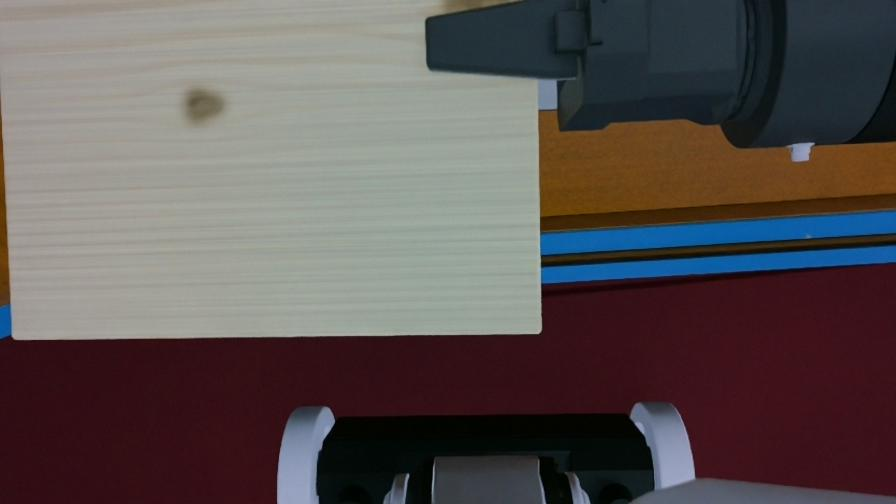

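Call:
move(base={"x_m_s":0.1,"for_s":0.75})

Call:
move(target={"side":"right","x":0.5,"y":0.01,"z":0.81,"quat_wxyz":[0.5,0.5,-0.5,0.5]})

Call:
move(joints={"torso_squat_rad":0.75,"torso_pitch_rad":0.85})

Call:
move(target={"side":"right","x":0.48,"y":0.015,"z":0.75,"quat_wxyz":[0.5,0.5,-0.5,0.5]}, cameras=["head_camera"])

Scene clock: 183.13 s.
Joint torques (N m): left_arm=[13.41 8.16 8.08 2.02 -0.09 -0.27 -0.05] | right_arm=[-8.61 -7.28 -8.39 -14.47 1.41 -7.78 0.07]
External joint torques (N m): left_arm=[-1.58 -2.04 0.87 0.08 -0.18 -0.33 -0.06] | right_arm=[-3.89 2.07 -3.6 -8.47 0.91 -5.95 0.02]
Wrist force (N): left_arm=[1.5 -1.7 -6.1] | right_arm=[-24.7 0.7 0.8]
Wrist torque (N m): left_arm=[-0.12 0.23 0.06] | right_arm=[-0.15 1.41 -0.10]
Wrist force, peak (N): left_arm=[0.5 -3.4 -7.3] | right_arm=[-25.5 -1.2 1.0]
move: done
base_odometry: x=+0.463 y=-0.146 heading=+0.000
lidar_m: 0.24 0.24 0.33 1.52 2.24 1.59 1.49 1.55 2.03 4.81 0.37 0.23
base_status: done (sent for 0.77 of 0.77 s)
joint_positions: torso_squat_rad=+0.650 torso_shift_rad=+0.380 torso_pitch_rad=+0.701 torso_yaw_rad=+0.500 left_shoulder_pitch_rad=+0.800 left_shoulder_roll_rad=+0.600 left_shoulder_yaw_rad=+0.041 left_elbow_rad=-1.600 left_forearm_roll_rad=+0.010 left_wrist_pitch_rad=-0.019 left_hand_roll_rad=+0.045 left_gripper_m=+0.099 right_shoulder_pitch_rad=-1.213 right_shoulder_roll_rad=-1.917 right_shoulder_yaw_rad=+1.766 right_elbow_rad=-2.349 right_forearm_roll_rad=-0.879 right_wrist_pitch_rad=-0.705 right_hand_roll_rad=+0.254 right_gripper_m=+0.074 head_pan_rad=-0.500 head_tilt_rad=+0.950
joint_status: not commanded
wheel_motors_off: 0
motor_effort: left_wheel=-2(23) right_wheel=+1(25)
chest: x=+0.1784 y=+0.0001 z=+1.0345 quat_wxyz=(+0.910, +0.085, +0.333, +0.232) (m; base frame)
left_hand: x=-0.1632 y=+0.5167 z=+0.7773 quat_wxyz=(+0.952, +0.303, +0.013, -0.035) (m; base frame)
right_hand: x=+0.4497 y=-0.0005 z=+0.8083 quat_wxyz=(+0.499, +0.503, -0.496, +0.502) (m; base frame)
pictures: none

Scene clock: 183.87 s.
Joint torques (N m): left_arm=[13.22 8.07 8.25 1.92 0.06 -0.25 -0.01] | right_arm=[-12.39 -6.04 -11.7 -12.24 0.25 -7.74 0.12]
External joint torques (N m): left_arm=[-1.77 -2.12 1.03 -0.02 -0.03 -0.3 -0.02] | right_arm=[-6.01 3.18 -5.43 -7.27 0.1 -5.85 0.08]
Wrist force (N): left_arm=[1.9 -2.7 -6.4] | right_arm=[-24.0 0.8 1.3]
Wrist torque (N m): left_arm=[-0.02 0.31 0.10] | right_arm=[-0.10 1.40 0.16]
Wrist force, peak (N): left_arm=[1.7 -2.5 -7.1] | right_arm=[-27.6 0.9 1.8]
move: done
base_odometry: x=+0.463 y=-0.146 heading=+0.000
lidar_m: 0.23 0.25 0.33 1.52 2.27 1.57 1.48 1.54 2.03 4.82 0.36 0.25
base_status: not commanded
joint_positions: torso_squat_rad=+0.650 torso_shift_rad=+0.380 torso_pitch_rad=+0.701 torso_yaw_rad=+0.500 left_shoulder_pitch_rad=+0.800 left_shoulder_roll_rad=+0.600 left_shoulder_yaw_rad=+0.041 left_elbow_rad=-1.600 left_forearm_roll_rad=+0.010 left_wrist_pitch_rad=-0.019 left_hand_roll_rad=+0.045 left_gripper_m=+0.099 right_shoulder_pitch_rad=-1.293 right_shoulder_roll_rad=-1.894 right_shoulder_yaw_rad=+1.687 right_elbow_rad=-2.234 right_forearm_roll_rad=-0.834 right_wrist_pitch_rad=-0.676 right_hand_roll_rad=+0.045 right_gripper_m=+0.074 head_pan_rad=-0.500 head_tilt_rad=+0.950
joint_status: all done
wheel_motors_off: 0
motor_effort: left_wheel=-2(3) right_wheel=+0(5)
chest: x=+0.1784 y=+0.0001 z=+1.0345 quat_wxyz=(+0.910, +0.085, +0.333, +0.232) (m; base frame)
left_hand: x=-0.1632 y=+0.5167 z=+0.7773 quat_wxyz=(+0.952, +0.303, +0.013, -0.035) (m; base frame)
right_hand: x=+0.5002 y=+0.0091 z=+0.8084 quat_wxyz=(+0.503, +0.497, -0.500, +0.500) (m; base frame)
right_hand_status: reached (checked arc, planned for 0.4 s): 2 mm and 0.4 deg off.
pictures: none

Scene clock: 185.17 s.
Joint torques (N m): left_arm=[14.63 7.71 7.68 3.61 0.02 -0.01 0.08] | right_arm=[-11.12 -6.38 -10.67 -14.44 0.78 -8.1 0.09]
External joint torques (N m): left_arm=[-1.86 -1.91 0.79 0.1 -0.06 -0.36 0.07] | right_arm=[-5.77 2.84 -5.4 -8.49 0.36 -6.24 0.04]
Wrist force (N): left_arm=[1.3 -2.3 -6.1] | right_arm=[-23.8 -2.5 0.6]
Wrist torque (N m): left_arm=[-0.09 0.12 0.07] | right_arm=[-0.38 1.38 0.15]
Wrist force, peak (N): left_arm=[2.4 -2.3 -7.1] | right_arm=[-26.2 -3.1 1.0]
move: done
base_odometry: x=+0.463 y=-0.146 heading=+0.000
lidar_m: 0.23 0.24 0.33 1.54 2.26 1.58 1.48 1.54 2.03 4.82 0.35 0.26
base_status: not commanded
joint_positions: torso_squat_rad=+0.750 torso_shift_rad=+0.380 torso_pitch_rad=+0.851 torso_yaw_rad=+0.500 left_shoulder_pitch_rad=+0.800 left_shoulder_roll_rad=+0.600 left_shoulder_yaw_rad=+0.041 left_elbow_rad=-1.600 left_forearm_roll_rad=+0.010 left_wrist_pitch_rad=-0.019 left_hand_roll_rad=+0.045 left_gripper_m=+0.099 right_shoulder_pitch_rad=-1.293 right_shoulder_roll_rad=-1.894 right_shoulder_yaw_rad=+1.687 right_elbow_rad=-2.234 right_forearm_roll_rad=-0.834 right_wrist_pitch_rad=-0.676 right_hand_roll_rad=+0.045 right_gripper_m=+0.074 head_pan_rad=-0.500 head_tilt_rad=+0.950
joint_status: all done
wheel_motors_off: 0
motor_effort: left_wheel=-2(4) right_wheel=+2(4)
chest: x=+0.1948 y=+0.0001 z=+0.9601 quat_wxyz=(+0.883, +0.102, +0.400, +0.225) (m; base frame)
left_hand: x=-0.1814 y=+0.5166 z=+0.7569 quat_wxyz=(+0.948, +0.300, +0.085, -0.057) (m; base frame)
right_hand: x=+0.4792 y=+0.0091 z=+0.6884 quat_wxyz=(+0.539, +0.533, -0.460, +0.461) (m; base frame)
pictures: none

Scene clock: 186.00 s.
Joint torques (N m): left_arm=[15.05 7.72 7.88 3.66 0.08 0.13 0.03] | right_arm=[-10.59 -6.28 -10.38 -14.2 0.78 -7.91 -0.09]
External joint torques (N m): left_arm=[-1.43 -1.91 0.98 0.15 0 -0.22 0.01] | right_arm=[-5.79 2.49 -4.67 -7.9 0.31 -6.04 -0.14]
Wrist force (N): left_arm=[2.1 -2.7 -6.2] | right_arm=[-24.2 -1.1 0.6]
Wrist torque (N m): left_arm=[-0.04 0.27 0.02] | right_arm=[-0.37 1.42 -0.02]
Wrist force, peak (N): left_arm=[2.4 -2.1 -6.9] | right_arm=[-27.8 -4.8 1.7]
move: done
base_odometry: x=+0.463 y=-0.146 heading=+0.000
lidar_m: 0.23 0.24 0.32 1.54 2.25 1.57 1.49 1.54 2.02 4.81 0.37 0.25
base_status: not commanded
joint_positions: torso_squat_rad=+0.750 torso_shift_rad=+0.380 torso_pitch_rad=+0.851 torso_yaw_rad=+0.500 left_shoulder_pitch_rad=+0.800 left_shoulder_roll_rad=+0.600 left_shoulder_yaw_rad=+0.041 left_elbow_rad=-1.600 left_forearm_roll_rad=+0.010 left_wrist_pitch_rad=-0.019 left_hand_roll_rad=+0.045 left_gripper_m=+0.099 right_shoulder_pitch_rad=-1.368 right_shoulder_roll_rad=-2.037 right_shoulder_yaw_rad=+1.615 right_elbow_rad=-2.436 right_forearm_roll_rad=-0.869 right_wrist_pitch_rad=-0.553 right_hand_roll_rad=+0.129 right_gripper_m=+0.074 head_pan_rad=-0.500 head_tilt_rad=+0.950
joint_status: all done
wheel_motors_off: 0
motor_effort: left_wheel=-2(3) right_wheel=+2(4)
chest: x=+0.1947 y=+0.0001 z=+0.9602 quat_wxyz=(+0.883, +0.102, +0.400, +0.225) (m; base frame)
left_hand: x=-0.1815 y=+0.5166 z=+0.7569 quat_wxyz=(+0.948, +0.300, +0.085, -0.057) (m; base frame)
right_hand: x=+0.4797 y=+0.0144 z=+0.7483 quat_wxyz=(+0.501, +0.500, -0.499, +0.501) (m; base frame)
right_hand_status: reached (checked arc, planned for 0.5 s): 2 mm and 0.2 deg off.
pictures: head_camera
camera_calibration:
head_camera: T_world_to_cam=[[-0.0287161, -0.999503, -0.012973, 0.0339745], [-0.984739, 0.0260585, 0.172077, 0.21835], [-0.171653, 0.0177164, -0.984998, 1.06785], [0, 0, 0, 1]] pos_world=[0.399293, 0.00934943, 1.01469]

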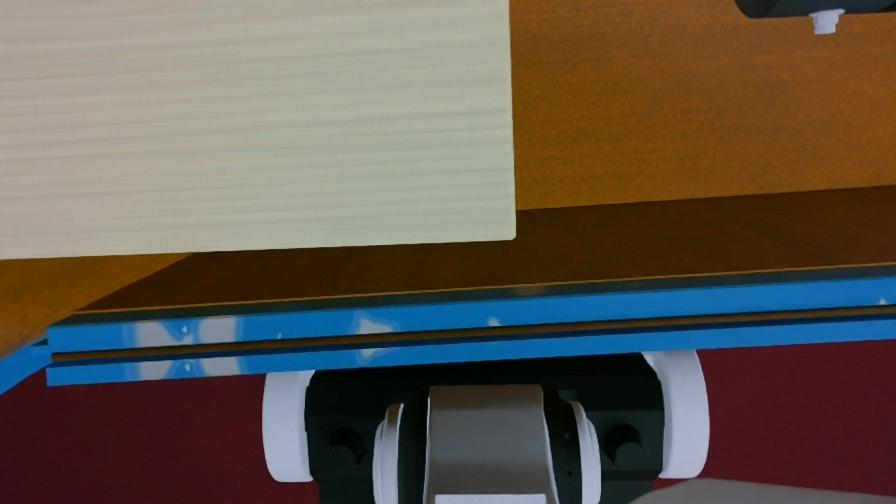

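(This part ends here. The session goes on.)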